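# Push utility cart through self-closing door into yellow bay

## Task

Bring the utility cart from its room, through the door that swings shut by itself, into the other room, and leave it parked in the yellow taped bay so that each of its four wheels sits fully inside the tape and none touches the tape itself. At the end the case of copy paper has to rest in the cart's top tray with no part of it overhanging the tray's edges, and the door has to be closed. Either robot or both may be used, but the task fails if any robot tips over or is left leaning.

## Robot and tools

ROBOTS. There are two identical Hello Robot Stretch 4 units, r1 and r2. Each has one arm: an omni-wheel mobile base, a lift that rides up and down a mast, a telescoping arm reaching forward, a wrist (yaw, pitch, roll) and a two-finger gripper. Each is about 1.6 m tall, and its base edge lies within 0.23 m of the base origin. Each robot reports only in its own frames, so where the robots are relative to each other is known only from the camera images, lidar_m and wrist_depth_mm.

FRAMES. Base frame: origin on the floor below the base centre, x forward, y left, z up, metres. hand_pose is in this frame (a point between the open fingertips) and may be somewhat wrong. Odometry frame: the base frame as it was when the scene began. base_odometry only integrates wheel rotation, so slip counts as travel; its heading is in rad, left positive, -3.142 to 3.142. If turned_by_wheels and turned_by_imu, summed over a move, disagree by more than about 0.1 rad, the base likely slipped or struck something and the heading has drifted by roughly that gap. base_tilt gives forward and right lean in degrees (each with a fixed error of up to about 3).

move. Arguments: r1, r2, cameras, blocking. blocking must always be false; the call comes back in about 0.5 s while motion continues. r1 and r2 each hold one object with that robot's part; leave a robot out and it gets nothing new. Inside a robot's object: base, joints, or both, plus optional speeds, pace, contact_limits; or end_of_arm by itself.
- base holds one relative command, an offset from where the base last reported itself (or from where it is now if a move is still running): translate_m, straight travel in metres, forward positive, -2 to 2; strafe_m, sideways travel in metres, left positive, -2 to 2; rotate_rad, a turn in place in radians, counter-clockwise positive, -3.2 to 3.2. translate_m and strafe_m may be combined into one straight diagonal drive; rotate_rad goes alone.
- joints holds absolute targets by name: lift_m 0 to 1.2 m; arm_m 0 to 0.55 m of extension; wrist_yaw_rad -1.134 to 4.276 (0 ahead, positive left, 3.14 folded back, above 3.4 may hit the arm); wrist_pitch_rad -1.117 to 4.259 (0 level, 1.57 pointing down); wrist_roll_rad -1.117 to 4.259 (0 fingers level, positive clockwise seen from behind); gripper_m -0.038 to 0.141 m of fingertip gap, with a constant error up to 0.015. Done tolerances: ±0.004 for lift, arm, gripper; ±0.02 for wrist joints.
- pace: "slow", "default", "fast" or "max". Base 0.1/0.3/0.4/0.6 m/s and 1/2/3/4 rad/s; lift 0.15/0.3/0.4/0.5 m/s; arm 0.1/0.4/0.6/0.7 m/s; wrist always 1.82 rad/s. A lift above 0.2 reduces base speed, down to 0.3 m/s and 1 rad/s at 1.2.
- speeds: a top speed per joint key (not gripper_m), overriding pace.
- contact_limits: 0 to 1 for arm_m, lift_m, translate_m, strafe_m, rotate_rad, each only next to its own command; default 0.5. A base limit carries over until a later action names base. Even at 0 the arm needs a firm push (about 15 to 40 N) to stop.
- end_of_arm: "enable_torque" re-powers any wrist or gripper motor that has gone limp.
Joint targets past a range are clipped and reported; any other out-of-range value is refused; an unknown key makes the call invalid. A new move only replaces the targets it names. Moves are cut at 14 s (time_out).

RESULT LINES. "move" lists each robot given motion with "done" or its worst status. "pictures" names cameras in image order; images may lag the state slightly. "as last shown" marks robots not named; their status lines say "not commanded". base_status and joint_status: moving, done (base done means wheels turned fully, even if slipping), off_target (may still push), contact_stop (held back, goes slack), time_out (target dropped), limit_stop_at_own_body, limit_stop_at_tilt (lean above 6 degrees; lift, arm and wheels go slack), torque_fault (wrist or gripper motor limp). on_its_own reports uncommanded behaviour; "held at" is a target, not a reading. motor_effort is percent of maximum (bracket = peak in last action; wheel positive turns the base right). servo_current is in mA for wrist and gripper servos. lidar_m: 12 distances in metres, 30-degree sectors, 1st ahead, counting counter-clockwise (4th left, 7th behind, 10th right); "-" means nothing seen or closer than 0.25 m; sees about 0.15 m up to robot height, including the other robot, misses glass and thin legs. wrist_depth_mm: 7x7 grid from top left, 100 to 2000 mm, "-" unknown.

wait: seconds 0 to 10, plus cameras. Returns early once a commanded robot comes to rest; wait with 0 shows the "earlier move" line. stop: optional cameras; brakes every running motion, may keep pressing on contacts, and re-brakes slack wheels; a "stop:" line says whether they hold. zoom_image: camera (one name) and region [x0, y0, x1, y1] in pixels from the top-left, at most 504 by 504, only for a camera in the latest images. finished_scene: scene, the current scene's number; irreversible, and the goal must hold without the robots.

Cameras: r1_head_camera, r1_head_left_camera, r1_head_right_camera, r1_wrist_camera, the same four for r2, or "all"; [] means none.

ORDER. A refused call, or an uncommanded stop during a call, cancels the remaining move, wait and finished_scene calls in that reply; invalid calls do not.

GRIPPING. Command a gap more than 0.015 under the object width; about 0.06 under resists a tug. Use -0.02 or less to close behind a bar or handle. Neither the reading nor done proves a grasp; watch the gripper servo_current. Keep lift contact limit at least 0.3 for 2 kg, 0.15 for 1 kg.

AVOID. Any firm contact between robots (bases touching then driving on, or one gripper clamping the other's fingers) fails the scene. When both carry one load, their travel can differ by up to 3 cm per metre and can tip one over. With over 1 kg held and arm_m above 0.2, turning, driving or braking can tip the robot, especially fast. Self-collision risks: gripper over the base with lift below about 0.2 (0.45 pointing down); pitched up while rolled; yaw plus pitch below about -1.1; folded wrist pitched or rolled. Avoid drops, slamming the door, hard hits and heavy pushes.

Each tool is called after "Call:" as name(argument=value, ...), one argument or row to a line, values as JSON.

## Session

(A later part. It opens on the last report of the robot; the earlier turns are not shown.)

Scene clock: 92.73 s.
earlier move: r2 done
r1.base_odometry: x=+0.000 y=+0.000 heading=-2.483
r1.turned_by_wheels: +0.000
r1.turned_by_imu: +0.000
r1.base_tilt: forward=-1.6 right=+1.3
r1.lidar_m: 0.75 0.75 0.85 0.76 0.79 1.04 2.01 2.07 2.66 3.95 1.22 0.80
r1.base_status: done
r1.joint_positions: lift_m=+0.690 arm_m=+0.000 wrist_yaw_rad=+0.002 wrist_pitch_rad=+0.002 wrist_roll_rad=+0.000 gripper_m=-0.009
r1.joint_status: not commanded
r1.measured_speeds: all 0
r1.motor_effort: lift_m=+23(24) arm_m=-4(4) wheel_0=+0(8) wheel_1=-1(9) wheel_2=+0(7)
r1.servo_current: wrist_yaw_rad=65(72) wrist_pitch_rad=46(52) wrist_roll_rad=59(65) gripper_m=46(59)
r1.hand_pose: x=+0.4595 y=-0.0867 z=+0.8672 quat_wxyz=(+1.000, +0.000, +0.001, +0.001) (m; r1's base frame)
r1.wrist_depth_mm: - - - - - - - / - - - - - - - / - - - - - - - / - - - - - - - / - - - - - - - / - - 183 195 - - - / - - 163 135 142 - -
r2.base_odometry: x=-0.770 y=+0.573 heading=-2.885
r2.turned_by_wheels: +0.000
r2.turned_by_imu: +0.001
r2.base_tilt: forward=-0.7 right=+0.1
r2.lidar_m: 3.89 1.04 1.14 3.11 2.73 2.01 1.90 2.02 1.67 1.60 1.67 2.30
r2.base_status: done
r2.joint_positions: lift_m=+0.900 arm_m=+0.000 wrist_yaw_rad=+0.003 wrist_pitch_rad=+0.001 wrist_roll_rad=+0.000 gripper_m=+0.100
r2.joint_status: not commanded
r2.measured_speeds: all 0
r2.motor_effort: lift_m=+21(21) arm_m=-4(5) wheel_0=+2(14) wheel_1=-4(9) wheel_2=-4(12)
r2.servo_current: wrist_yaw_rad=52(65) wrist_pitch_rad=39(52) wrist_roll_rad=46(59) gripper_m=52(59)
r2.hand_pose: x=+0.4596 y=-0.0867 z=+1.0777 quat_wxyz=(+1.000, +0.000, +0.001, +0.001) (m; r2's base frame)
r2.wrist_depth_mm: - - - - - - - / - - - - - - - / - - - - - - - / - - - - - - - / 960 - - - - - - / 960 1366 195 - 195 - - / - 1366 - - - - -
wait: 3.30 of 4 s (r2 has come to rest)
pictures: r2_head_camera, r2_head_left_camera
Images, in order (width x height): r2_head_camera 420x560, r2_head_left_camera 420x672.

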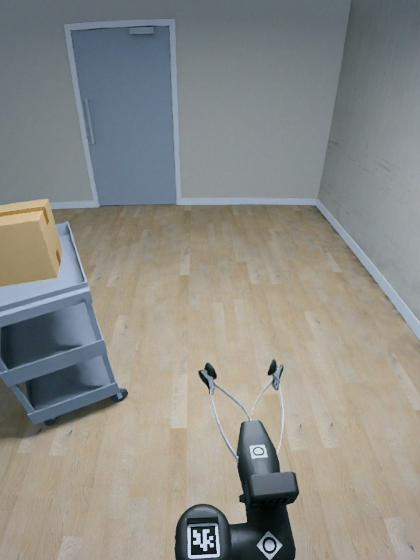

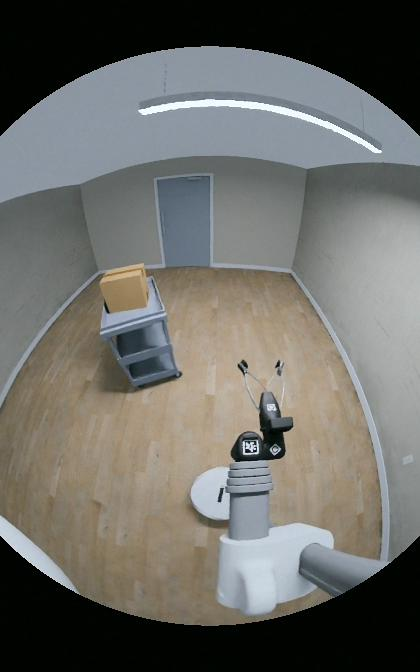

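Call:
move(
  blocking=false,
  r1={"base":{"rotate_rad":0.127}},
  r2={"base":{"translate_m":1.9},"pace":"fast"},
  cameras=[],
)

Call:
wait(
  seconds=2,
  cameras=[],
)

Call:
move(
  blocking=false,
  r1={"base":{"strafe_m":-1.72}},
  cameras=[],
)

Call:
wait(
  seconds=6,
  cameras=[],
)

Call:
move(
  blocking=false,
  r2={"base":{"translate_m":0.9,"strafe_m":1.5},"pace":"fast"},
  cameras=[],
)

Call:
wait(
  seconds=3,
  cameras=["r1_head_camera","r1_head_left_camera"],
)

Call:
wait(
  seconds=6,
  cameras=["r2_head_camera","r2_head_left_camera","r2_wrist_camera"],
)

Scene clock: 120.90 s.
move: r1 moving; r2 moving
r1.base_odometry: x=+0.000 y=+0.000 heading=-2.357
r1.turned_by_wheels: +0.127
r1.turned_by_imu: +0.127
r1.base_tilt: forward=-1.6 right=+1.3
r1.lidar_m: 0.75 0.80 0.80 0.76 0.80 1.12 2.01 2.14 3.00 2.77 1.06 0.79
r1.base_status: rotate_rad moving
r1.joint_positions: lift_m=+0.690 arm_m=+0.000 wrist_yaw_rad=+0.002 wrist_pitch_rad=+0.002 wrist_roll_rad=+0.000 gripper_m=-0.009
r1.joint_status: not commanded
r1.measured_speeds: translate_m=+0.000 strafe_m=+0.000 rotate_rad=+0.035 lift_m=+0.000 arm_m=+0.000 wrist_yaw_rad=+0.000 wrist_pitch_rad=+0.000 wrist_roll_rad=+0.000
r1.motor_effort: lift_m=+24(24) arm_m=-3(4) wheel_0=-3(8) wheel_1=+0(9) wheel_2=+1(7)
r1.servo_current: wrist_yaw_rad=46(59) wrist_pitch_rad=46(52) wrist_roll_rad=65(65) gripper_m=52(52)
r1.hand_pose: x=+0.4595 y=-0.0868 z=+0.8672 quat_wxyz=(+1.000, +0.000, +0.001, +0.001) (m; r1's base frame)
r1.wrist_depth_mm: - - - - - - - / - - - - - - - / - - - - - - - / - - - - - - - / - - - - - - - / - - 185 195 - - - / - - 163 135 142 - -
r2.base_odometry: x=-0.810 y=+0.563 heading=-2.885
r2.turned_by_wheels: +0.000
r2.turned_by_imu: +0.001
r2.base_tilt: forward=-0.7 right=+0.1
r2.lidar_m: 3.83 1.00 1.11 3.12 2.77 2.04 1.95 2.07 1.67 1.58 1.68 2.26
r2.base_status: translate_m moving
r2.joint_positions: lift_m=+0.900 arm_m=+0.000 wrist_yaw_rad=+0.003 wrist_pitch_rad=+0.001 wrist_roll_rad=+0.000 gripper_m=+0.100
r2.joint_status: not commanded
r2.measured_speeds: translate_m=+0.157 strafe_m=+0.000 rotate_rad=+0.000 lift_m=+0.000 arm_m=+0.000 wrist_yaw_rad=+0.000 wrist_pitch_rad=+0.000 wrist_roll_rad=+0.000
r2.motor_effort: lift_m=+21(21) arm_m=-4(4) wheel_0=+8(13) wheel_1=+9(9) wheel_2=-13(14)
r2.servo_current: wrist_yaw_rad=52(52) wrist_pitch_rad=46(46) wrist_roll_rad=52(52) gripper_m=52(52)
r2.hand_pose: x=+0.4596 y=-0.0867 z=+1.0777 quat_wxyz=(+1.000, +0.000, +0.001, +0.001) (m; r2's base frame)
r2.wrist_depth_mm: - - - - - - - / - - - - - - - / - - - - - - - / - - - - - - - / 960 - - - - - - / 931 - 195 - 195 - - / - 1308 - - - - -
pictures: none
No camera images: "cameras" was empty.

Scene clock: 121.20 s.
earlier move: r1 done; r2 moving
r1.base_odometry: x=+0.000 y=+0.000 heading=-2.357
r1.turned_by_wheels: +0.000
r1.turned_by_imu: +0.000
r1.base_tilt: forward=-1.6 right=+1.3
r1.lidar_m: 0.75 0.79 0.81 0.75 0.82 1.14 2.01 2.15 3.00 2.79 1.06 0.78
r1.base_status: done
r1.joint_positions: lift_m=+0.690 arm_m=+0.000 wrist_yaw_rad=+0.002 wrist_pitch_rad=+0.002 wrist_roll_rad=+0.000 gripper_m=-0.009
r1.joint_status: not commanded
r1.measured_speeds: all 0
r1.motor_effort: lift_m=+23(24) arm_m=-4(4) wheel_0=-2(8) wheel_1=-1(9) wheel_2=+1(7)
r1.servo_current: wrist_yaw_rad=59(65) wrist_pitch_rad=46(52) wrist_roll_rad=39(65) gripper_m=46(52)
r1.hand_pose: x=+0.4595 y=-0.0868 z=+0.8672 quat_wxyz=(+1.000, +0.000, +0.001, +0.001) (m; r1's base frame)
r1.wrist_depth_mm: - - - - - - - / - - - - - - - / - - - - - - - / - - - - - - - / - - - - - - - / - - 185 194 - - - / - - 163 135 142 - -
r2.base_odometry: x=-0.872 y=+0.547 heading=-2.885
r2.turned_by_wheels: +0.000
r2.turned_by_imu: +0.000
r2.base_tilt: forward=-0.6 right=+0.1
r2.lidar_m: 3.78 0.95 1.03 3.14 2.86 2.09 2.03 2.12 1.68 1.59 1.67 2.30
r2.base_status: translate_m moving
r2.joint_positions: lift_m=+0.900 arm_m=+0.000 wrist_yaw_rad=+0.003 wrist_pitch_rad=+0.001 wrist_roll_rad=+0.000 gripper_m=+0.100
r2.joint_status: not commanded
r2.measured_speeds: translate_m=+0.257 strafe_m=-0.001 rotate_rad=-0.002 lift_m=+0.000 arm_m=+0.000 wrist_yaw_rad=+0.000 wrist_pitch_rad=+0.000 wrist_roll_rad=+0.000
r2.motor_effort: lift_m=+21(21) arm_m=-4(4) wheel_0=+9(13) wheel_1=+8(9) wheel_2=-14(15)
r2.servo_current: wrist_yaw_rad=39(52) wrist_pitch_rad=39(46) wrist_roll_rad=39(52) gripper_m=52(52)
r2.hand_pose: x=+0.4596 y=-0.0867 z=+1.0777 quat_wxyz=(+1.000, +0.000, +0.001, +0.001) (m; r2's base frame)
r2.wrist_depth_mm: - - - - - - - / - - - - - - - / - - - - - - - / - - - - - - - / 917 - - - - - - / 866 - 195 - 195 - - / - - - - - - -
wait: 0.30 of 2 s (r1 has come to rest)
pictures: none
No camera images: "cameras" was empty.

Scene clock: 121.70 s.
earlier move: r2 moving
move: r1 moving
r1.base_odometry: x=-0.026 y=+0.026 heading=-2.357
r1.turned_by_wheels: +0.000
r1.turned_by_imu: +0.000
r1.base_tilt: forward=-1.5 right=+1.3
r1.lidar_m: 0.74 0.79 0.84 0.81 0.87 1.17 2.00 2.16 2.97 2.80 1.07 0.78
r1.base_status: strafe_m moving
r1.joint_positions: lift_m=+0.690 arm_m=+0.000 wrist_yaw_rad=+0.002 wrist_pitch_rad=+0.002 wrist_roll_rad=+0.000 gripper_m=-0.009
r1.joint_status: not commanded
r1.measured_speeds: translate_m=+0.000 strafe_m=-0.140 rotate_rad=+0.000 lift_m=+0.000 arm_m=+0.000 wrist_yaw_rad=+0.000 wrist_pitch_rad=+0.000 wrist_roll_rad=+0.000
r1.motor_effort: lift_m=+23(24) arm_m=-4(4) wheel_0=+12(12) wheel_1=-9(11) wheel_2=+0(2)
r1.servo_current: wrist_yaw_rad=46(59) wrist_pitch_rad=39(46) wrist_roll_rad=46(52) gripper_m=52(52)
r1.hand_pose: x=+0.4595 y=-0.0868 z=+0.8672 quat_wxyz=(+1.000, +0.000, +0.001, +0.001) (m; r1's base frame)
r1.wrist_depth_mm: - - - - - - - / - - - - - - - / - - - - - - - / - - - - - - - / - - - - - - - / - - 184 194 - - - / - - 163 135 142 - -
r2.base_odometry: x=-1.036 y=+0.504 heading=-2.885
r2.turned_by_wheels: +0.000
r2.turned_by_imu: +0.000
r2.base_tilt: forward=-0.7 right=+0.1
r2.lidar_m: 3.62 0.79 0.86 3.13 3.11 2.27 2.19 2.25 1.65 1.59 1.65 2.30
r2.base_status: translate_m moving
r2.joint_positions: lift_m=+0.900 arm_m=+0.000 wrist_yaw_rad=+0.003 wrist_pitch_rad=+0.001 wrist_roll_rad=+0.000 gripper_m=+0.100
r2.joint_status: not commanded
r2.measured_speeds: translate_m=+0.393 strafe_m=+0.000 rotate_rad=-0.001 lift_m=+0.000 arm_m=+0.000 wrist_yaw_rad=+0.000 wrist_pitch_rad=+0.000 wrist_roll_rad=+0.000
r2.motor_effort: lift_m=+21(21) arm_m=-4(4) wheel_0=+6(12) wheel_1=+5(9) wheel_2=-10(16)
r2.servo_current: wrist_yaw_rad=46(52) wrist_pitch_rad=33(46) wrist_roll_rad=39(59) gripper_m=52(52)
r2.hand_pose: x=+0.4596 y=-0.0867 z=+1.0777 quat_wxyz=(+1.000, +0.000, +0.001, +0.001) (m; r2's base frame)
r2.wrist_depth_mm: - - - - - - - / - - - - - - - / - - - - - - - / - - - - - - - / - - - - - - - / 904 - 193 - 195 - - / 1098 - - - - - -
pictures: none
No camera images: "cameras" was empty.

Scene clock: 126.77 s.
earlier move: r1 moving; r2 done
r1.base_odometry: x=-1.071 y=+1.072 heading=-2.357
r1.turned_by_wheels: +0.000
r1.turned_by_imu: -0.010
r1.base_tilt: forward=-1.6 right=+1.3
r1.lidar_m: 0.81 0.84 1.07 2.26 2.39 2.13 2.03 2.18 2.53 2.45 1.05 0.84
r1.base_status: strafe_m moving
r1.joint_positions: lift_m=+0.690 arm_m=+0.000 wrist_yaw_rad=+0.002 wrist_pitch_rad=+0.002 wrist_roll_rad=+0.000 gripper_m=-0.009
r1.joint_status: not commanded
r1.measured_speeds: translate_m=+0.000 strafe_m=-0.300 rotate_rad=+0.000 lift_m=+0.000 arm_m=+0.000 wrist_yaw_rad=+0.000 wrist_pitch_rad=+0.000 wrist_roll_rad=+0.000
r1.motor_effort: lift_m=+23(24) arm_m=-4(4) wheel_0=+5(12) wheel_1=-5(11) wheel_2=+0(2)
r1.servo_current: wrist_yaw_rad=33(72) wrist_pitch_rad=39(52) wrist_roll_rad=46(65) gripper_m=46(59)
r1.hand_pose: x=+0.4595 y=-0.0868 z=+0.8672 quat_wxyz=(+1.000, +0.000, +0.001, +0.001) (m; r1's base frame)
r1.wrist_depth_mm: - - - - - - 580 / - - - - - - 574 / - - - - - - 580 / - - - - - - - / - - - - - - - / - - 183 195 - - - / - - 163 135 142 - -
r2.base_odometry: x=-2.608 y=+0.092 heading=-2.885
r2.turned_by_wheels: +0.000
r2.turned_by_imu: +0.003
r2.base_tilt: forward=-0.7 right=+0.0
r2.lidar_m: 1.97 2.10 2.86 3.15 0.72 0.80 3.93 2.30 1.67 1.62 1.70 2.07
r2.base_status: done
r2.joint_positions: lift_m=+0.900 arm_m=+0.000 wrist_yaw_rad=+0.003 wrist_pitch_rad=+0.001 wrist_roll_rad=+0.000 gripper_m=+0.100
r2.joint_status: not commanded
r2.measured_speeds: all 0
r2.motor_effort: lift_m=+21(21) arm_m=-4(4) wheel_0=+2(12) wheel_1=+3(9) wheel_2=+0(16)
r2.servo_current: wrist_yaw_rad=52(59) wrist_pitch_rad=46(52) wrist_roll_rad=46(59) gripper_m=46(59)
r2.hand_pose: x=+0.4596 y=-0.0867 z=+1.0777 quat_wxyz=(+1.000, +0.000, +0.001, +0.001) (m; r2's base frame)
r2.wrist_depth_mm: 1808 - - - - - - / - - - - - - - / - - - - - - - / - - - - - - - / - - - - - - - / - - 188 - 185 - - / - - - - - - -
wait: 5.07 of 6 s (r2 has come to rest)
pictures: none
No camera images: "cameras" was empty.

Scene clock: 127.27 s.
earlier move: r1 moving
move: r2 moving
r1.base_odometry: x=-1.165 y=+1.166 heading=-2.357
r1.turned_by_wheels: +0.000
r1.turned_by_imu: -0.001
r1.base_tilt: forward=-1.6 right=+1.3
r1.lidar_m: 0.78 0.82 1.06 2.40 2.53 2.13 2.05 2.14 2.40 2.31 1.02 0.84
r1.base_status: strafe_m moving
r1.joint_positions: lift_m=+0.690 arm_m=+0.000 wrist_yaw_rad=+0.002 wrist_pitch_rad=+0.002 wrist_roll_rad=+0.000 gripper_m=-0.009
r1.joint_status: not commanded
r1.measured_speeds: translate_m=+0.000 strafe_m=-0.206 rotate_rad=+0.000 lift_m=+0.000 arm_m=+0.000 wrist_yaw_rad=+0.000 wrist_pitch_rad=+0.000 wrist_roll_rad=+0.000
r1.motor_effort: lift_m=+23(24) arm_m=-3(4) wheel_0=+2(7) wheel_1=+0(6) wheel_2=-1(2)
r1.servo_current: wrist_yaw_rad=39(59) wrist_pitch_rad=46(46) wrist_roll_rad=46(65) gripper_m=46(52)
r1.hand_pose: x=+0.4595 y=-0.0868 z=+0.8672 quat_wxyz=(+1.000, +0.000, +0.001, +0.001) (m; r1's base frame)
r1.wrist_depth_mm: - - - - - 580 544 / - - - - - 585 549 / - - - - - 580 559 / - - - - - - 559 / - - - - - - 554 / - - 184 194 - - 549 / - - 163 135 142 - 544
r2.base_odometry: x=-2.620 y=+0.052 heading=-2.885
r2.turned_by_wheels: +0.000
r2.turned_by_imu: +0.000
r2.base_tilt: forward=-0.7 right=+0.1
r2.lidar_m: 1.97 2.07 2.84 3.10 0.71 0.77 3.96 2.31 1.72 1.64 1.72 2.03
r2.base_status: translate_m moving; strafe_m moving
r2.joint_positions: lift_m=+0.900 arm_m=+0.000 wrist_yaw_rad=+0.002 wrist_pitch_rad=+0.001 wrist_roll_rad=+0.000 gripper_m=+0.100
r2.joint_status: not commanded
r2.measured_speeds: translate_m=+0.080 strafe_m=+0.136 rotate_rad=-0.004 lift_m=+0.000 arm_m=+0.000 wrist_yaw_rad=+0.000 wrist_pitch_rad=+0.000 wrist_roll_rad=+0.000
r2.motor_effort: lift_m=+21(21) arm_m=-4(4) wheel_0=-5(9) wheel_1=+12(14) wheel_2=-11(11)
r2.servo_current: wrist_yaw_rad=46(59) wrist_pitch_rad=39(46) wrist_roll_rad=39(52) gripper_m=52(52)
r2.hand_pose: x=+0.4595 y=-0.0867 z=+1.0777 quat_wxyz=(+1.000, +0.000, +0.001, +0.001) (m; r2's base frame)
r2.wrist_depth_mm: - - 1708 - - - - / 1808 - - - - - - / - - - - - - - / - - - - - - - / - - - - - - - / - - 188 - 185 - - / - - - - - - -
pictures: none
No camera images: "cameras" was empty.

Scene clock: 128.27 s.
earlier move: r1 done; r2 moving
r1.base_odometry: x=-1.216 y=+1.217 heading=-2.357
r1.turned_by_wheels: +0.000
r1.turned_by_imu: -0.001
r1.base_tilt: forward=-1.6 right=+1.3
r1.lidar_m: 0.80 0.85 1.09 2.48 2.58 2.12 2.03 2.19 2.29 2.23 1.02 0.80
r1.base_status: done
r1.joint_positions: lift_m=+0.690 arm_m=+0.000 wrist_yaw_rad=+0.002 wrist_pitch_rad=+0.002 wrist_roll_rad=+0.000 gripper_m=-0.009
r1.joint_status: not commanded
r1.measured_speeds: all 0
r1.motor_effort: lift_m=+23(24) arm_m=-3(4) wheel_0=+1(7) wheel_1=-1(6) wheel_2=+0(2)
r1.servo_current: wrist_yaw_rad=46(65) wrist_pitch_rad=39(52) wrist_roll_rad=52(78) gripper_m=52(52)
r1.hand_pose: x=+0.4595 y=-0.0868 z=+0.8672 quat_wxyz=(+1.000, +0.000, +0.001, +0.001) (m; r1's base frame)
r1.wrist_depth_mm: - - - - 585 585 - / - - - - 580 585 508 / - - - - 591 585 488 / - - - - - 549 504 / - - - - - 549 508 / - - 184 195 - 559 512 / - - 163 135 142 544 -
r2.base_odometry: x=-2.707 y=-0.247 heading=-2.885
r2.turned_by_wheels: +0.000
r2.turned_by_imu: +0.001
r2.base_tilt: forward=-0.7 right=+0.1
r2.lidar_m: 1.81 1.91 2.59 2.84 0.81 0.61 0.82 2.72 1.98 1.92 1.99 1.91
r2.base_status: translate_m moving; strafe_m moving
r2.joint_positions: lift_m=+0.900 arm_m=+0.000 wrist_yaw_rad=+0.002 wrist_pitch_rad=+0.001 wrist_roll_rad=+0.000 gripper_m=+0.100
r2.joint_status: not commanded
r2.measured_speeds: translate_m=+0.201 strafe_m=+0.334 rotate_rad=-0.004 lift_m=+0.000 arm_m=+0.000 wrist_yaw_rad=+0.000 wrist_pitch_rad=+0.000 wrist_roll_rad=+0.000
r2.motor_effort: lift_m=+21(21) arm_m=-4(4) wheel_0=-3(12) wheel_1=+8(14) wheel_2=-9(11)
r2.servo_current: wrist_yaw_rad=46(65) wrist_pitch_rad=39(46) wrist_roll_rad=46(59) gripper_m=52(59)
r2.hand_pose: x=+0.4595 y=-0.0867 z=+1.0777 quat_wxyz=(+1.000, +0.000, +0.001, +0.001) (m; r2's base frame)
r2.wrist_depth_mm: - - - - - - - / - - - - - - - / - - - - - - - / - - - - - - - / - - - - - - - / - - 189 - 185 - - / - - - - - - -
wait: 1.00 of 3 s (r1 has come to rest)
pictures: r1_head_camera, r1_head_left_camera
Images, in order (width x height): r1_head_camera 420x560, r1_head_left_camera 420x672.

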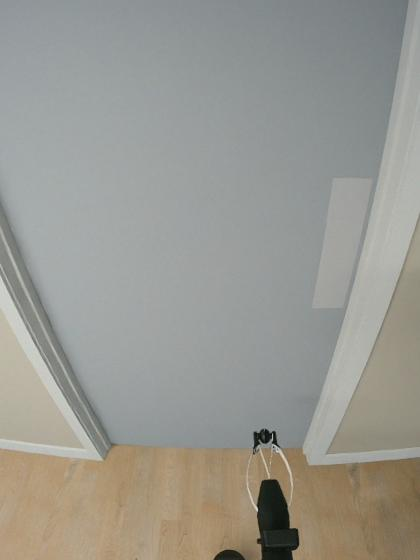

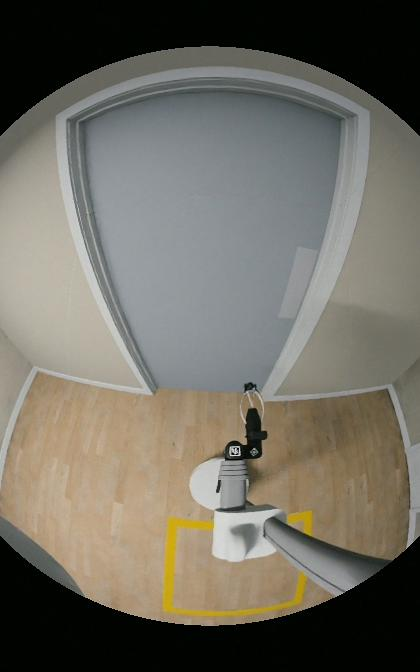

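Scene clock: 132.73 s.
earlier move: r2 done
r1.base_odometry: x=-1.216 y=+1.217 heading=-2.357
r1.turned_by_wheels: +0.000
r1.turned_by_imu: +0.000
r1.base_tilt: forward=-1.6 right=+1.3
r1.lidar_m: 0.81 0.83 1.04 2.47 2.59 2.12 2.06 2.15 2.30 2.21 1.03 0.81
r1.base_status: done
r1.joint_positions: lift_m=+0.690 arm_m=+0.000 wrist_yaw_rad=+0.002 wrist_pitch_rad=+0.002 wrist_roll_rad=+0.000 gripper_m=-0.009
r1.joint_status: not commanded
r1.measured_speeds: all 0
r1.motor_effort: lift_m=+23(24) arm_m=-3(4) wheel_0=+1(7) wheel_1=-1(6) wheel_2=+0(2)
r1.servo_current: wrist_yaw_rad=52(65) wrist_pitch_rad=46(52) wrist_roll_rad=59(78) gripper_m=52(59)
r1.hand_pose: x=+0.4595 y=-0.0868 z=+0.8672 quat_wxyz=(+1.000, +0.000, +0.001, +0.001) (m; r1's base frame)
r1.wrist_depth_mm: - - - - 580 574 - / - - - - 585 580 500 / - - - - 585 585 496 / - - - - - 554 508 / - - - - - 544 512 / - - 184 194 - 554 508 / - - 163 135 142 544 -
r2.base_odometry: x=-3.099 y=-1.587 heading=-2.886
r2.turned_by_wheels: +0.000
r2.turned_by_imu: +0.003
r2.base_tilt: forward=-0.6 right=+0.1
r2.lidar_m: 1.10 1.17 1.64 1.63 1.71 2.36 - 1.40 3.23 3.10 1.57 1.11
r2.base_status: done
r2.joint_positions: lift_m=+0.900 arm_m=+0.000 wrist_yaw_rad=+0.002 wrist_pitch_rad=+0.001 wrist_roll_rad=+0.000 gripper_m=+0.100
r2.joint_status: not commanded
r2.measured_speeds: all 0
r2.motor_effort: lift_m=+21(21) arm_m=-4(4) wheel_0=-2(12) wheel_1=-1(14) wheel_2=-4(11)
r2.servo_current: wrist_yaw_rad=46(65) wrist_pitch_rad=46(52) wrist_roll_rad=46(65) gripper_m=52(59)
r2.hand_pose: x=+0.4595 y=-0.0867 z=+1.0777 quat_wxyz=(+1.000, +0.000, +0.001, +0.001) (m; r2's base frame)
r2.wrist_depth_mm: - - - - - - - / - - - - 866 - - / - - - - - - - / - - - - - - - / - - - - - - - / - - 188 - 185 - - / - - - - - - -
wait: 4.47 of 6 s (r2 has come to rest)
pictures: r2_head_camera, r2_head_left_camera, r2_wrist_camera
Images, in order (width x height): r2_head_camera 420x560, r2_head_left_camera 420x672, r2_wrist_camera 616x392.

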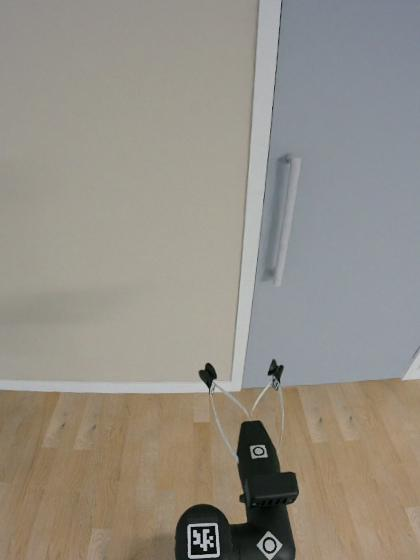

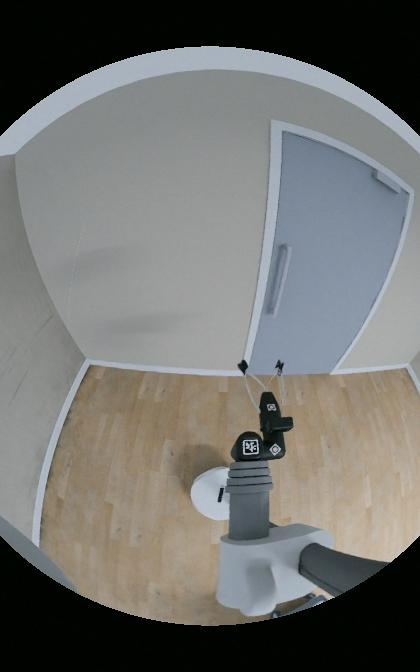

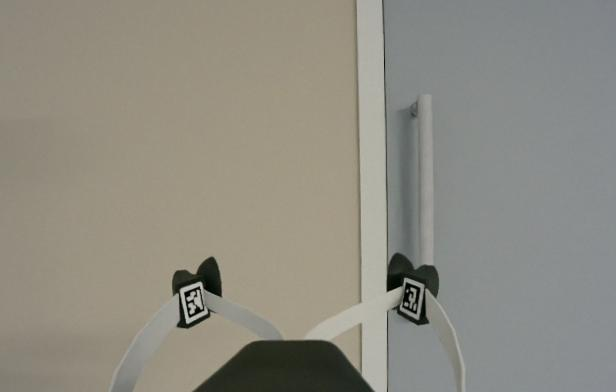

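Call:
move(
  blocking=false,
  r2={"base":{"rotate_rad":0.03}},
  cameras=[],
)

Call:
wait(
  seconds=2,
  cameras=[],
)

Call:
move(
  blocking=false,
  r2={"base":{"translate_m":0.24,"strafe_m":-0.265},"joints":{"arm_m":0.2}},
  cameras=[],
)

Call:
wait(
  seconds=4,
  cameras=["r2_wrist_camera","r2_head_camera"],
)

Call:
wait(
  seconds=2,
  cameras=["r2_wrist_camera","r2_head_camera"],
)

Scene clock: 147.03 s.
move: r2 moving
r1: as last shown
r1.base_tilt: forward=-1.5 right=+1.3
r1.lidar_m: 0.80 0.84 1.07 2.47 2.59 2.11 2.04 2.17 2.33 2.24 1.03 0.83
r1.motor_effort: lift_m=+24(24) arm_m=-4(4) wheel_0=+1(1) wheel_1=-1(1) wheel_2=+0(0)
r1.servo_current: wrist_yaw_rad=52(72) wrist_pitch_rad=39(46) wrist_roll_rad=46(65) gripper_m=46(52)
r1.wrist_depth_mm: - - - - 580 585 - / - - - - 585 580 504 / - - - - 585 585 492 / - - - - - 554 508 / - - - - - 549 508 / - - 184 195 - 554 508 / - - 163 135 142 539 -
r2.base_odometry: x=-3.099 y=-1.587 heading=-2.856
r2.turned_by_wheels: +0.029
r2.turned_by_imu: +0.029
r2.base_tilt: forward=-0.7 right=+0.0
r2.lidar_m: 1.12 1.18 1.68 1.62 1.71 2.45 1.42 1.41 3.21 3.10 1.54 1.10
r2.base_status: rotate_rad moving
r2.joint_positions: lift_m=+0.900 arm_m=+0.000 wrist_yaw_rad=+0.002 wrist_pitch_rad=+0.001 wrist_roll_rad=+0.000 gripper_m=+0.100
r2.joint_status: not commanded
r2.measured_speeds: all 0
r2.motor_effort: lift_m=+21(21) arm_m=-4(4) wheel_0=-3(9) wheel_1=-2(6) wheel_2=-3(8)
r2.servo_current: wrist_yaw_rad=59(59) wrist_pitch_rad=39(46) wrist_roll_rad=39(59) gripper_m=52(52)
r2.hand_pose: x=+0.4595 y=-0.0867 z=+1.0777 quat_wxyz=(+1.000, +0.000, +0.001, +0.001) (m; r2's base frame)
r2.wrist_depth_mm: - - - - 866 - - / - - - - - - - / - - - - - - - / - - - - - - - / - - - - - - - / - - 189 - 185 - - / - - - - - - -
pictures: none
No camera images: "cameras" was empty.

Scene clock: 147.07 s.
earlier move: r2 done
r1.base_odometry: x=-1.216 y=+1.217 heading=-2.357
r1.turned_by_wheels: +0.000
r1.turned_by_imu: +0.000
r1.base_tilt: forward=-1.6 right=+1.3
r1.lidar_m: 0.81 0.85 1.08 2.48 2.62 2.11 2.05 2.16 2.32 2.24 1.05 0.83
r1.base_status: not commanded
r1.joint_positions: lift_m=+0.690 arm_m=+0.000 wrist_yaw_rad=+0.002 wrist_pitch_rad=+0.002 wrist_roll_rad=+0.000 gripper_m=-0.009
r1.joint_status: not commanded
r1.measured_speeds: all 0
r1.motor_effort: lift_m=+23(24) arm_m=-3(4) wheel_0=+1(1) wheel_1=-1(1) wheel_2=+0(0)
r1.servo_current: wrist_yaw_rad=52(72) wrist_pitch_rad=39(46) wrist_roll_rad=46(65) gripper_m=46(52)
r1.hand_pose: x=+0.4595 y=-0.0868 z=+0.8672 quat_wxyz=(+1.000, +0.000, +0.001, +0.001) (m; r1's base frame)
r1.wrist_depth_mm: - - - - 585 580 - / - - - - 585 580 504 / - - - - 585 580 492 / - - - - - 554 512 / - - - - - 549 512 / - - 184 195 - 559 508 / - - 163 135 142 539 -
r2.base_odometry: x=-3.099 y=-1.587 heading=-2.856
r2.turned_by_wheels: +0.000
r2.turned_by_imu: +0.000
r2.base_tilt: forward=-0.7 right=+0.1
r2.lidar_m: 1.11 1.19 1.69 1.62 1.73 2.44 1.45 1.41 3.22 3.11 1.52 1.09
r2.base_status: done
r2.joint_positions: lift_m=+0.900 arm_m=+0.000 wrist_yaw_rad=+0.002 wrist_pitch_rad=+0.001 wrist_roll_rad=+0.000 gripper_m=+0.100
r2.joint_status: not commanded
r2.measured_speeds: all 0
r2.motor_effort: lift_m=+21(21) arm_m=-4(4) wheel_0=-2(9) wheel_1=-2(6) wheel_2=-3(8)
r2.servo_current: wrist_yaw_rad=59(59) wrist_pitch_rad=39(46) wrist_roll_rad=39(59) gripper_m=52(52)
r2.hand_pose: x=+0.4595 y=-0.0867 z=+1.0777 quat_wxyz=(+1.000, +0.000, +0.001, +0.001) (m; r2's base frame)
r2.wrist_depth_mm: - - - - 854 - - / - - - - - - - / - - - - - - - / - - - - - - - / - - - - - - - / - - 189 - 185 - - / - - - - - - -
wait: 0.03 of 2 s (r2 has come to rest)
pictures: none
No camera images: "cameras" was empty.

Scene clock: 147.57 s.
move: r2 moving
r1: as last shown
r1.base_tilt: forward=-1.5 right=+1.3
r1.lidar_m: 0.80 0.83 1.05 2.46 2.58 2.14 2.04 2.17 2.31 2.22 1.05 0.81
r1.motor_effort: lift_m=+23(23) arm_m=-3(4) wheel_0=+1(1) wheel_1=-1(1) wheel_2=+0(0)
r1.servo_current: wrist_yaw_rad=39(52) wrist_pitch_rad=39(46) wrist_roll_rad=65(65) gripper_m=46(52)
r1.wrist_depth_mm: - - - - 585 574 - / - - - - 580 580 504 / - - - - 585 585 492 / - - - - - 554 508 / - - - - - 539 517 / - - 185 195 - 549 508 / - - 163 135 142 549 -
r2.base_odometry: x=-3.126 y=-1.571 heading=-2.857
r2.turned_by_wheels: -0.001
r2.turned_by_imu: +0.000
r2.base_tilt: forward=-0.7 right=+0.1
r2.lidar_m: 1.08 1.18 1.67 1.63 1.74 2.47 1.44 1.40 3.18 3.10 1.55 1.06
r2.base_status: translate_m moving; strafe_m moving
r2.joint_positions: lift_m=+0.900 arm_m=+0.051 wrist_yaw_rad=+0.002 wrist_pitch_rad=+0.001 wrist_roll_rad=+0.000 gripper_m=+0.100
r2.joint_status: arm_m moving
r2.measured_speeds: translate_m=+0.083 strafe_m=-0.091 rotate_rad=+0.000 lift_m=+0.000 arm_m=+0.195 wrist_yaw_rad=+0.000 wrist_pitch_rad=+0.000 wrist_roll_rad=+0.000
r2.motor_effort: lift_m=+21(21) arm_m=+9(12) wheel_0=+8(15) wheel_1=-8(8) wheel_2=-10(12)
r2.servo_current: wrist_yaw_rad=39(59) wrist_pitch_rad=46(46) wrist_roll_rad=52(52) gripper_m=46(52)
r2.hand_pose: x=+0.5101 y=-0.0867 z=+1.0777 quat_wxyz=(+1.000, +0.000, +0.001, +0.001) (m; r2's base frame)
r2.wrist_depth_mm: - - - - - - - / - - - - - - - / - - - - - - - / - - - - - - - / - - - - 225 - - / - - 188 - 186 - - / - - - - - - -
pictures: none
No camera images: "cameras" was empty.

Scene clock: 149.73 s.
earlier move: r2 done
r1.base_odometry: x=-1.216 y=+1.217 heading=-2.357
r1.turned_by_wheels: +0.000
r1.turned_by_imu: +0.000
r1.base_tilt: forward=-1.6 right=+1.3
r1.lidar_m: 0.80 0.83 1.06 2.47 2.59 2.13 2.04 2.14 2.30 2.24 1.05 0.81
r1.base_status: not commanded
r1.joint_positions: lift_m=+0.690 arm_m=+0.000 wrist_yaw_rad=+0.002 wrist_pitch_rad=+0.002 wrist_roll_rad=+0.000 gripper_m=-0.009
r1.joint_status: not commanded
r1.measured_speeds: all 0
r1.motor_effort: lift_m=+23(23) arm_m=-3(4) wheel_0=+0(2) wheel_1=-1(1) wheel_2=+0(0)
r1.servo_current: wrist_yaw_rad=59(65) wrist_pitch_rad=39(52) wrist_roll_rad=46(65) gripper_m=52(59)
r1.hand_pose: x=+0.4595 y=-0.0868 z=+0.8672 quat_wxyz=(+1.000, +0.000, +0.001, +0.001) (m; r1's base frame)
r1.wrist_depth_mm: - - - - 574 585 - / - - - - 580 574 500 / - - - - 585 580 488 / - - - - - 559 504 / - - - - - 539 512 / - - 184 195 - 559 508 / - - 163 135 142 544 -
r2.base_odometry: x=-3.403 y=-1.401 heading=-2.857
r2.turned_by_wheels: +0.000
r2.turned_by_imu: +0.001
r2.base_tilt: forward=-0.7 right=+0.1
r2.lidar_m: 0.82 0.92 1.34 1.88 2.01 2.83 1.55 1.53 2.95 2.86 1.22 0.89
r2.base_status: done
r2.joint_positions: lift_m=+0.900 arm_m=+0.200 wrist_yaw_rad=+0.002 wrist_pitch_rad=+0.001 wrist_roll_rad=+0.000 gripper_m=+0.100
r2.joint_status: all done
r2.measured_speeds: all 0
r2.motor_effort: lift_m=+21(21) arm_m=+8(12) wheel_0=+1(15) wheel_1=-3(8) wheel_2=-5(12)
r2.servo_current: wrist_yaw_rad=46(59) wrist_pitch_rad=46(52) wrist_roll_rad=52(65) gripper_m=52(59)
r2.hand_pose: x=+0.6593 y=-0.0867 z=+1.0777 quat_wxyz=(+1.000, +0.000, +0.001, +0.001) (m; r2's base frame)
r2.wrist_depth_mm: 466 455 433 359 - - - / 469 459 436 359 - - - / 469 459 439 364 - - - / 473 462 439 373 - - - / 477 469 439 375 - - - / 477 473 197 370 185 - - / 480 469 462 - - - -
wait: 2.17 of 4 s (r2 has come to rest)
pictures: r2_head_camera, r2_wrist_camera
Images, in order (width x height): r2_head_camera 420x560, r2_wrist_camera 616x392.

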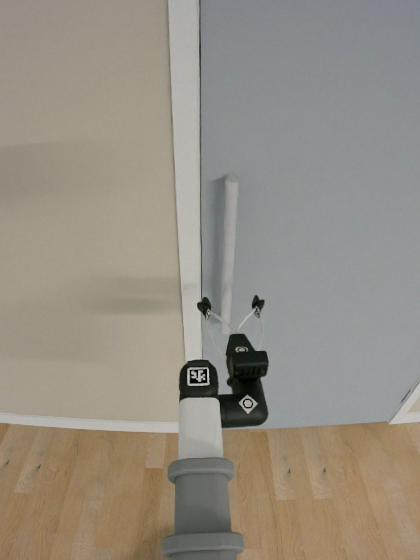

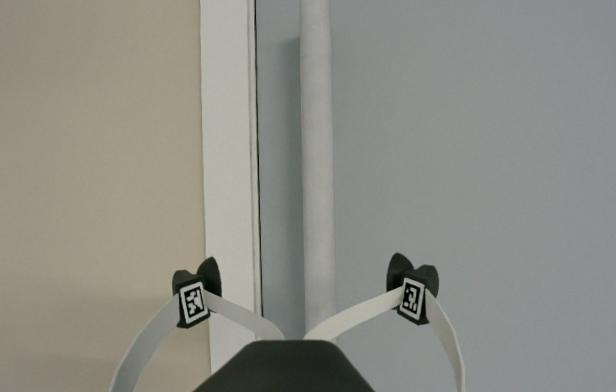

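Scene clock: 151.73 s.
r1.base_odometry: x=-1.216 y=+1.217 heading=-2.357
r1.turned_by_wheels: +0.000
r1.turned_by_imu: +0.000
r1.base_tilt: forward=-1.6 right=+1.3
r1.lidar_m: 0.79 0.84 1.06 2.48 2.58 2.13 2.05 2.19 2.34 2.24 1.04 0.82
r1.base_status: not commanded
r1.joint_positions: lift_m=+0.690 arm_m=+0.000 wrist_yaw_rad=+0.002 wrist_pitch_rad=+0.002 wrist_roll_rad=+0.000 gripper_m=-0.009
r1.joint_status: not commanded
r1.measured_speeds: all 0
r1.motor_effort: lift_m=+23(23) arm_m=-3(4) wheel_0=+1(2) wheel_1=-1(1) wheel_2=+0(0)
r1.servo_current: wrist_yaw_rad=52(65) wrist_pitch_rad=33(52) wrist_roll_rad=59(65) gripper_m=52(59)
r1.hand_pose: x=+0.4595 y=-0.0868 z=+0.8672 quat_wxyz=(+1.000, +0.000, +0.001, +0.001) (m; r1's base frame)
r1.wrist_depth_mm: - - - - 585 580 - / - - - - 580 580 504 / - - - - 585 585 492 / - - - - - 549 504 / - - - - - 544 508 / - - 185 194 - 559 508 / - - 162 135 142 544 -
r2.base_odometry: x=-3.403 y=-1.401 heading=-2.857
r2.turned_by_wheels: +0.000
r2.turned_by_imu: +0.000
r2.base_tilt: forward=-0.7 right=+0.0
r2.lidar_m: 0.79 0.93 1.32 1.87 1.98 2.81 1.56 1.51 2.94 2.86 1.21 0.89
r2.base_status: done
r2.joint_positions: lift_m=+0.900 arm_m=+0.200 wrist_yaw_rad=+0.002 wrist_pitch_rad=+0.001 wrist_roll_rad=+0.000 gripper_m=+0.100
r2.joint_status: all done
r2.measured_speeds: all 0
r2.motor_effort: lift_m=+21(21) arm_m=+8(12) wheel_0=+1(15) wheel_1=-4(8) wheel_2=-5(12)
r2.servo_current: wrist_yaw_rad=33(59) wrist_pitch_rad=46(52) wrist_roll_rad=46(65) gripper_m=52(59)
r2.hand_pose: x=+0.6593 y=-0.0867 z=+1.0777 quat_wxyz=(+1.000, +0.000, +0.001, +0.001) (m; r2's base frame)
r2.wrist_depth_mm: 466 452 433 357 - - - / 466 455 436 359 - - - / 469 466 439 375 - - - / 473 462 445 370 - - - / 480 466 445 370 - - - / 480 466 196 366 185 - - / 480 473 462 - - - -
wait: 2.00 s; at rest by 0.27 s
pictures: r2_head_camera, r2_wrist_camera
Images, in order (width x height): r2_head_camera 420x560, r2_wrist_camera 616x392.

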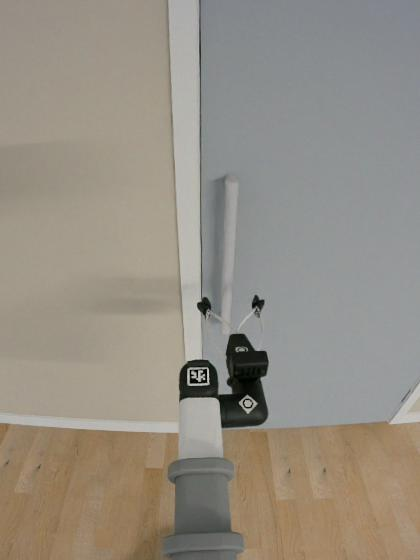

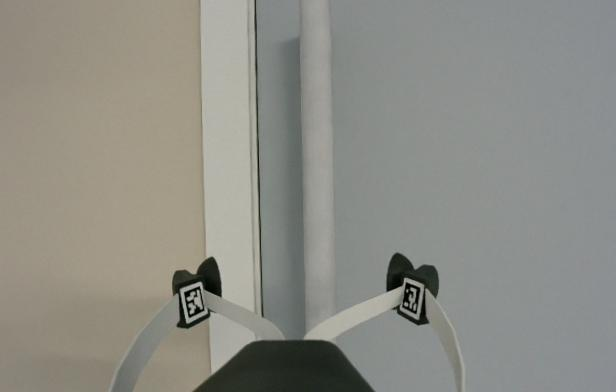

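Call:
move(
  blocking=false,
  r2={"base":{"rotate_rad":-0.085}},
  cameras=[],
)

Call:
wait(
  seconds=2,
  cameras=["r2_wrist_camera","r2_head_camera"],
)

Scene clock: 160.37 s.
move: r2 moving
r1: as last shown
r1.lidar_m: 0.80 0.84 1.07 2.46 2.61 2.15 2.05 2.17 2.33 2.22 1.02 0.82
r1.motor_effort: lift_m=+23(24) arm_m=-4(4) wheel_0=+1(2) wheel_1=-1(1) wheel_2=+0(0)
r1.servo_current: wrist_yaw_rad=59(65) wrist_pitch_rad=46(46) wrist_roll_rad=59(65) gripper_m=52(52)
r1.wrist_depth_mm: - - - - 580 580 - / - - - - 580 569 500 / - - - - 580 580 488 / - - - - - 554 508 / - - - - - 544 504 / - - 184 195 - 554 512 / - - 163 135 141 544 -
r2.base_odometry: x=-3.403 y=-1.401 heading=-2.941
r2.turned_by_wheels: -0.084
r2.turned_by_imu: -0.082
r2.base_tilt: forward=-0.7 right=+0.1
r2.lidar_m: 0.79 0.91 1.22 1.88 1.93 2.58 1.59 1.51 3.01 2.87 1.31 0.91
r2.base_status: rotate_rad moving
r2.joint_positions: lift_m=+0.900 arm_m=+0.200 wrist_yaw_rad=+0.002 wrist_pitch_rad=+0.001 wrist_roll_rad=+0.000 gripper_m=+0.100
r2.joint_status: not commanded
r2.measured_speeds: all 0
r2.motor_effort: lift_m=+21(21) arm_m=+7(8) wheel_0=+4(9) wheel_1=+3(7) wheel_2=+3(9)
r2.servo_current: wrist_yaw_rad=46(46) wrist_pitch_rad=39(46) wrist_roll_rad=46(52) gripper_m=59(59)
r2.hand_pose: x=+0.6593 y=-0.0868 z=+1.0777 quat_wxyz=(+1.000, +0.000, +0.001, +0.001) (m; r2's base frame)
r2.wrist_depth_mm: 442 442 370 - - - - / 449 442 373 - - - - / 449 445 436 - - - - / 452 455 436 - - - - / 452 455 377 - - - - / 452 455 193 - 186 - - / 455 459 449 - - - -
pictures: none
No camera images: "cameras" was empty.

Scene clock: 160.60 s.
earlier move: r2 done
r1.base_odometry: x=-1.216 y=+1.217 heading=-2.357
r1.turned_by_wheels: +0.000
r1.turned_by_imu: +0.000
r1.base_tilt: forward=-1.6 right=+1.3
r1.lidar_m: 0.79 0.84 1.06 2.48 2.58 2.13 2.05 2.19 2.33 2.23 1.05 0.83
r1.base_status: not commanded
r1.joint_positions: lift_m=+0.690 arm_m=+0.000 wrist_yaw_rad=+0.002 wrist_pitch_rad=+0.002 wrist_roll_rad=+0.000 gripper_m=-0.009
r1.joint_status: not commanded
r1.measured_speeds: all 0
r1.motor_effort: lift_m=+23(24) arm_m=-4(4) wheel_0=+1(2) wheel_1=-1(1) wheel_2=+0(0)
r1.servo_current: wrist_yaw_rad=39(65) wrist_pitch_rad=39(46) wrist_roll_rad=46(65) gripper_m=52(52)
r1.hand_pose: x=+0.4595 y=-0.0868 z=+0.8672 quat_wxyz=(+1.000, +0.000, +0.001, +0.001) (m; r1's base frame)
r1.wrist_depth_mm: - - - - 580 580 - / - - - - 585 585 508 / - - - - 585 580 496 / - - - - - 554 500 / - - - - - 539 508 / - - 184 194 - 554 508 / - - 163 135 142 539 -
r2.base_odometry: x=-3.403 y=-1.401 heading=-2.941
r2.turned_by_wheels: +0.000
r2.turned_by_imu: +0.000
r2.base_tilt: forward=-0.7 right=+0.1
r2.lidar_m: 0.82 0.91 1.22 1.89 1.97 2.60 1.56 1.50 3.02 2.84 1.33 0.93
r2.base_status: done
r2.joint_positions: lift_m=+0.900 arm_m=+0.200 wrist_yaw_rad=+0.002 wrist_pitch_rad=+0.001 wrist_roll_rad=+0.000 gripper_m=+0.100
r2.joint_status: not commanded
r2.measured_speeds: all 0
r2.motor_effort: lift_m=+21(21) arm_m=+7(8) wheel_0=+3(9) wheel_1=+3(7) wheel_2=+3(9)
r2.servo_current: wrist_yaw_rad=59(59) wrist_pitch_rad=39(46) wrist_roll_rad=46(52) gripper_m=52(59)
r2.hand_pose: x=+0.6593 y=-0.0868 z=+1.0777 quat_wxyz=(+1.000, +0.000, +0.001, +0.001) (m; r2's base frame)
r2.wrist_depth_mm: 439 442 370 - - - - / 439 439 375 - - - - / 445 445 433 - - - - / 452 449 439 - - - - / 452 452 379 - - - - / 452 459 193 - 185 - - / 455 455 442 - - - -
wait: 0.23 of 2 s (r2 has come to rest)
pictures: r2_head_camera, r2_wrist_camera
Images, in order (width x height): r2_head_camera 420x560, r2_wrist_camera 616x392.

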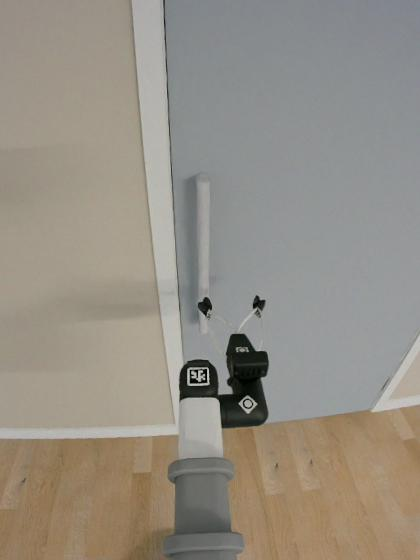

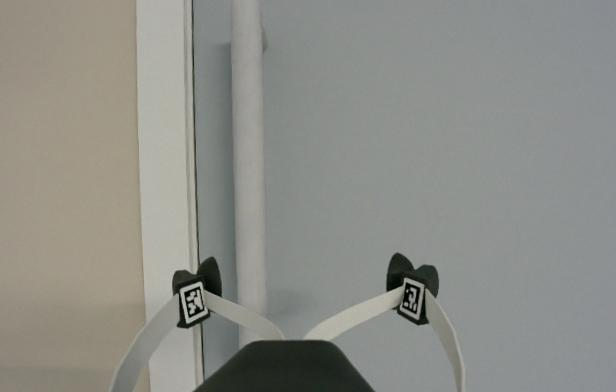

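Call:
move(
  blocking=false,
  r2={"base":{"translate_m":0.065,"strafe_m":0.067}},
  cameras=[],
)

Call:
wait(
  seconds=2,
  cameras=["r2_wrist_camera"],
)

Scene clock: 170.80 s.
move: r2 moving
r1: as last shown
r1.lidar_m: 0.79 0.83 1.06 2.48 2.60 2.13 2.05 2.18 2.28 2.23 1.04 0.80
r1.motor_effort: lift_m=+23(23) arm_m=-4(4) wheel_0=+1(2) wheel_1=-1(1) wheel_2=+0(0)
r1.servo_current: wrist_yaw_rad=59(59) wrist_pitch_rad=46(46) wrist_roll_rad=39(52) gripper_m=46(52)
r1.wrist_depth_mm: - - - - 591 585 - / - - - - 580 585 504 / - - - - 591 585 492 / - - - - - 549 508 / - - - - - 535 508 / - - 185 194 - 559 512 / - - 162 135 141 544 -
r2.base_odometry: x=-3.421 y=-1.428 heading=-2.941
r2.turned_by_wheels: +0.000
r2.turned_by_imu: +0.000
r2.base_tilt: forward=-0.7 right=+0.1
r2.lidar_m: 0.79 0.86 1.18 1.84 1.94 2.59 1.63 1.56 3.05 2.88 1.28 0.91
r2.base_status: translate_m moving; strafe_m moving
r2.joint_positions: lift_m=+0.900 arm_m=+0.200 wrist_yaw_rad=+0.002 wrist_pitch_rad=+0.001 wrist_roll_rad=+0.000 gripper_m=+0.100
r2.joint_status: not commanded
r2.measured_speeds: translate_m=+0.088 strafe_m=+0.089 rotate_rad=+0.008 lift_m=+0.000 arm_m=+0.000 wrist_yaw_rad=+0.000 wrist_pitch_rad=+0.000 wrist_roll_rad=+0.000
r2.motor_effort: lift_m=+20(21) arm_m=+8(8) wheel_0=-2(6) wheel_1=+10(12) wheel_2=-10(11)
r2.servo_current: wrist_yaw_rad=46(59) wrist_pitch_rad=46(46) wrist_roll_rad=52(52) gripper_m=59(59)
r2.hand_pose: x=+0.6593 y=-0.0868 z=+1.0777 quat_wxyz=(+1.000, +0.000, +0.001, +0.001) (m; r2's base frame)
r2.wrist_depth_mm: 424 421 410 - - - - / 424 427 413 - - - - / 427 427 415 - - - - / 430 433 418 - - - - / 436 436 418 - - - - / 436 436 193 163 185 - - / 436 436 427 - - - -
pictures: none
No camera images: "cameras" was empty.

Scene clock: 171.80 s.
earlier move: r2 done
r1.base_odometry: x=-1.216 y=+1.217 heading=-2.357
r1.turned_by_wheels: +0.000
r1.turned_by_imu: +0.000
r1.base_tilt: forward=-1.6 right=+1.3
r1.lidar_m: 0.80 0.84 1.06 2.48 2.61 2.13 2.05 2.17 2.33 2.23 1.03 0.80
r1.base_status: not commanded
r1.joint_positions: lift_m=+0.690 arm_m=+0.000 wrist_yaw_rad=+0.002 wrist_pitch_rad=+0.002 wrist_roll_rad=+0.000 gripper_m=-0.009
r1.joint_status: not commanded
r1.measured_speeds: all 0
r1.motor_effort: lift_m=+23(23) arm_m=-3(4) wheel_0=+1(2) wheel_1=-1(1) wheel_2=+0(0)
r1.servo_current: wrist_yaw_rad=39(59) wrist_pitch_rad=39(46) wrist_roll_rad=59(72) gripper_m=46(52)
r1.hand_pose: x=+0.4595 y=-0.0868 z=+0.8672 quat_wxyz=(+1.000, +0.000, +0.001, +0.001) (m; r1's base frame)
r1.wrist_depth_mm: - - - - 585 580 - / - - - - 580 580 504 / - - - - 585 585 492 / - - - - - 554 508 / - - - - - 539 508 / - - 184 195 - 554 508 / - - 162 135 142 539 -
r2.base_odometry: x=-3.454 y=-1.479 heading=-2.941
r2.turned_by_wheels: +0.000
r2.turned_by_imu: +0.000
r2.base_tilt: forward=-0.7 right=+0.1
r2.lidar_m: 0.75 0.83 1.10 1.81 1.84 2.48 1.67 1.63 3.09 2.92 1.19 0.85
r2.base_status: done
r2.joint_positions: lift_m=+0.900 arm_m=+0.200 wrist_yaw_rad=+0.002 wrist_pitch_rad=+0.001 wrist_roll_rad=+0.000 gripper_m=+0.100
r2.joint_status: not commanded
r2.measured_speeds: all 0
r2.motor_effort: lift_m=+21(21) arm_m=+7(8) wheel_0=-2(7) wheel_1=+2(12) wheel_2=-5(11)
r2.servo_current: wrist_yaw_rad=46(72) wrist_pitch_rad=39(46) wrist_roll_rad=52(59) gripper_m=52(59)
r2.hand_pose: x=+0.6593 y=-0.0868 z=+1.0777 quat_wxyz=(+1.000, +0.000, +0.001, +0.001) (m; r2's base frame)
r2.wrist_depth_mm: 377 379 364 377 379 375 377 / 379 379 366 382 379 379 379 / 384 382 368 384 384 384 382 / 384 384 373 384 384 384 387 / 387 387 375 387 389 387 389 / 389 389 195 314 196 389 389 / 392 392 377 - 394 394 392
wait: 1.00 of 2 s (r2 has come to rest)
pictures: r2_wrist_camera
Images, in order (width x height): r2_wrist_camera 616x392.

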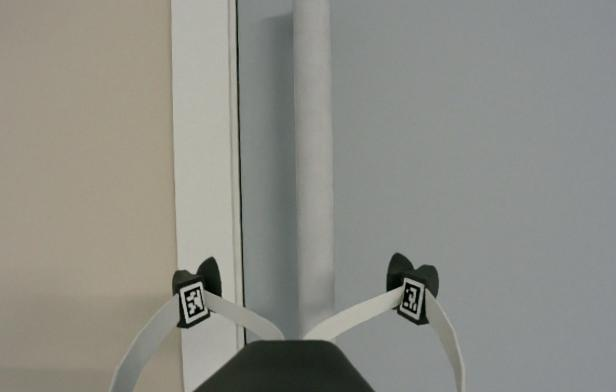

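Call:
move(
  blocking=false,
  r2={"joints":{"arm_m":0.349},"contact_limits":{"arm_m":0},"pace":"slow"},
  cameras=[],
)

Call:
wait(
  seconds=4,
  cameras=["r2_wrist_camera"],
)

Scene clock: 177.03 s.
move: r2 moving
r1: as last shown
r1.lidar_m: 0.79 0.84 1.08 2.47 2.60 2.12 2.04 2.15 2.30 2.25 1.04 0.82
r1.motor_effort: lift_m=+23(23) arm_m=-3(4) wheel_0=+1(1) wheel_1=-1(1) wheel_2=+0(0)
r1.servo_current: wrist_yaw_rad=39(65) wrist_pitch_rad=46(46) wrist_roll_rad=39(65) gripper_m=52(52)
r1.wrist_depth_mm: - - - - 580 580 - / - - - - 585 574 504 / - - - - 580 585 496 / - - - - - 549 508 / - - - - - 539 508 / - - 185 194 - 554 508 / - - 163 135 142 535 -
r2.base_odometry: x=-3.454 y=-1.479 heading=-2.941
r2.turned_by_wheels: +0.000
r2.turned_by_imu: +0.000
r2.base_tilt: forward=-0.7 right=+0.1
r2.lidar_m: 0.73 0.84 1.11 1.81 1.88 2.50 1.65 1.60 3.10 2.92 1.18 0.85
r2.base_status: not commanded
r2.joint_positions: lift_m=+0.900 arm_m=+0.212 wrist_yaw_rad=+0.002 wrist_pitch_rad=+0.001 wrist_roll_rad=+0.000 gripper_m=+0.100
r2.joint_status: arm_m moving
r2.measured_speeds: translate_m=+0.000 strafe_m=+0.000 rotate_rad=+0.000 lift_m=+0.000 arm_m=+0.049 wrist_yaw_rad=+0.000 wrist_pitch_rad=+0.000 wrist_roll_rad=+0.000
r2.motor_effort: lift_m=+21(21) arm_m=+6(10) wheel_0=-2(3) wheel_1=+3(3) wheel_2=-5(5)
r2.servo_current: wrist_yaw_rad=52(52) wrist_pitch_rad=33(46) wrist_roll_rad=59(59) gripper_m=59(59)
r2.contact_limits: arm_m 0
r2.hand_pose: x=+0.6720 y=-0.0868 z=+1.0777 quat_wxyz=(+1.000, +0.000, +0.001, +0.001) (m; r2's base frame)
r2.wrist_depth_mm: 366 364 355 368 368 368 366 / 368 370 357 366 370 368 370 / 368 370 359 370 370 373 370 / 375 373 362 306 375 373 375 / 375 373 364 377 375 377 375 / 379 377 196 298 195 377 377 / 382 382 366 - 382 384 382
pictures: none
No camera images: "cameras" was empty.

Scene clock: 179.07 s.
earlier move: r2 contact_stop
r1.base_odometry: x=-1.216 y=+1.217 heading=-2.357
r1.turned_by_wheels: +0.000
r1.turned_by_imu: +0.000
r1.base_tilt: forward=-1.6 right=+1.3
r1.lidar_m: 0.80 0.84 1.03 2.47 2.58 2.13 2.04 2.15 2.32 2.23 1.01 0.81
r1.base_status: not commanded
r1.joint_positions: lift_m=+0.690 arm_m=+0.000 wrist_yaw_rad=+0.002 wrist_pitch_rad=+0.002 wrist_roll_rad=+0.000 gripper_m=-0.009
r1.joint_status: not commanded
r1.measured_speeds: all 0
r1.motor_effort: lift_m=+23(24) arm_m=-3(4) wheel_0=+1(2) wheel_1=-1(1) wheel_2=+0(0)
r1.servo_current: wrist_yaw_rad=39(72) wrist_pitch_rad=39(52) wrist_roll_rad=52(65) gripper_m=46(59)
r1.hand_pose: x=+0.4595 y=-0.0868 z=+0.8672 quat_wxyz=(+1.000, +0.000, +0.001, +0.001) (m; r1's base frame)
r1.wrist_depth_mm: - - - - 574 580 - / - - - - 585 585 508 / - - - - 585 580 488 / - - - - - 554 508 / - - - - - 544 512 / - - 184 195 - 554 512 / - - 163 135 142 539 -
r2.base_odometry: x=-3.454 y=-1.479 heading=-2.941
r2.turned_by_wheels: +0.000
r2.turned_by_imu: +0.000
r2.base_tilt: forward=-0.7 right=+0.1
r2.lidar_m: 0.75 0.85 1.11 1.83 1.89 2.49 1.67 1.61 3.10 2.91 1.21 0.86
r2.base_status: not commanded
r2.joint_positions: lift_m=+0.900 arm_m=+0.343 wrist_yaw_rad=+0.000 wrist_pitch_rad=+0.001 wrist_roll_rad=+0.000 gripper_m=+0.100
r2.joint_status: arm_m contact_stop (moved +0.143 of +0.149)
r2.measured_speeds: all 0
r2.on_its_own: arm_m is slack since a contact_stop (your +0.349 is given up)
r2.motor_effort: lift_m=+21(21) arm_m=+0(15) wheel_0=-2(3) wheel_1=+3(3) wheel_2=-5(5)
r2.servo_current: wrist_yaw_rad=52(65) wrist_pitch_rad=46(46) wrist_roll_rad=39(59) gripper_m=46(59)
r2.contact_limits: arm_m 0
r2.hand_pose: x=+0.8024 y=-0.0875 z=+1.0777 quat_wxyz=(+1.000, +0.000, +0.001, +0.000) (m; r2's base frame)
r2.wrist_depth_mm: 237 224 239 161 241 242 - / 238 227 241 162 243 244 244 / 239 229 242 164 244 245 246 / 241 229 246 167 246 246 248 / 243 231 246 166 248 248 249 / 245 232 246 167 196 250 251 / 246 234 249 - 251 251 252
wait: 2.03 of 4 s (r2 has come to rest)
pictures: r2_wrist_camera
Images, in order (width x height): r2_wrist_camera 616x392.

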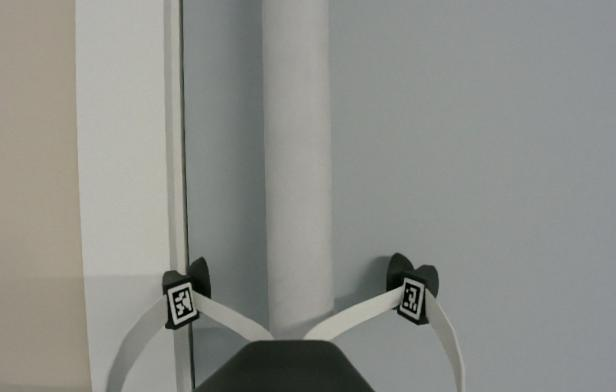

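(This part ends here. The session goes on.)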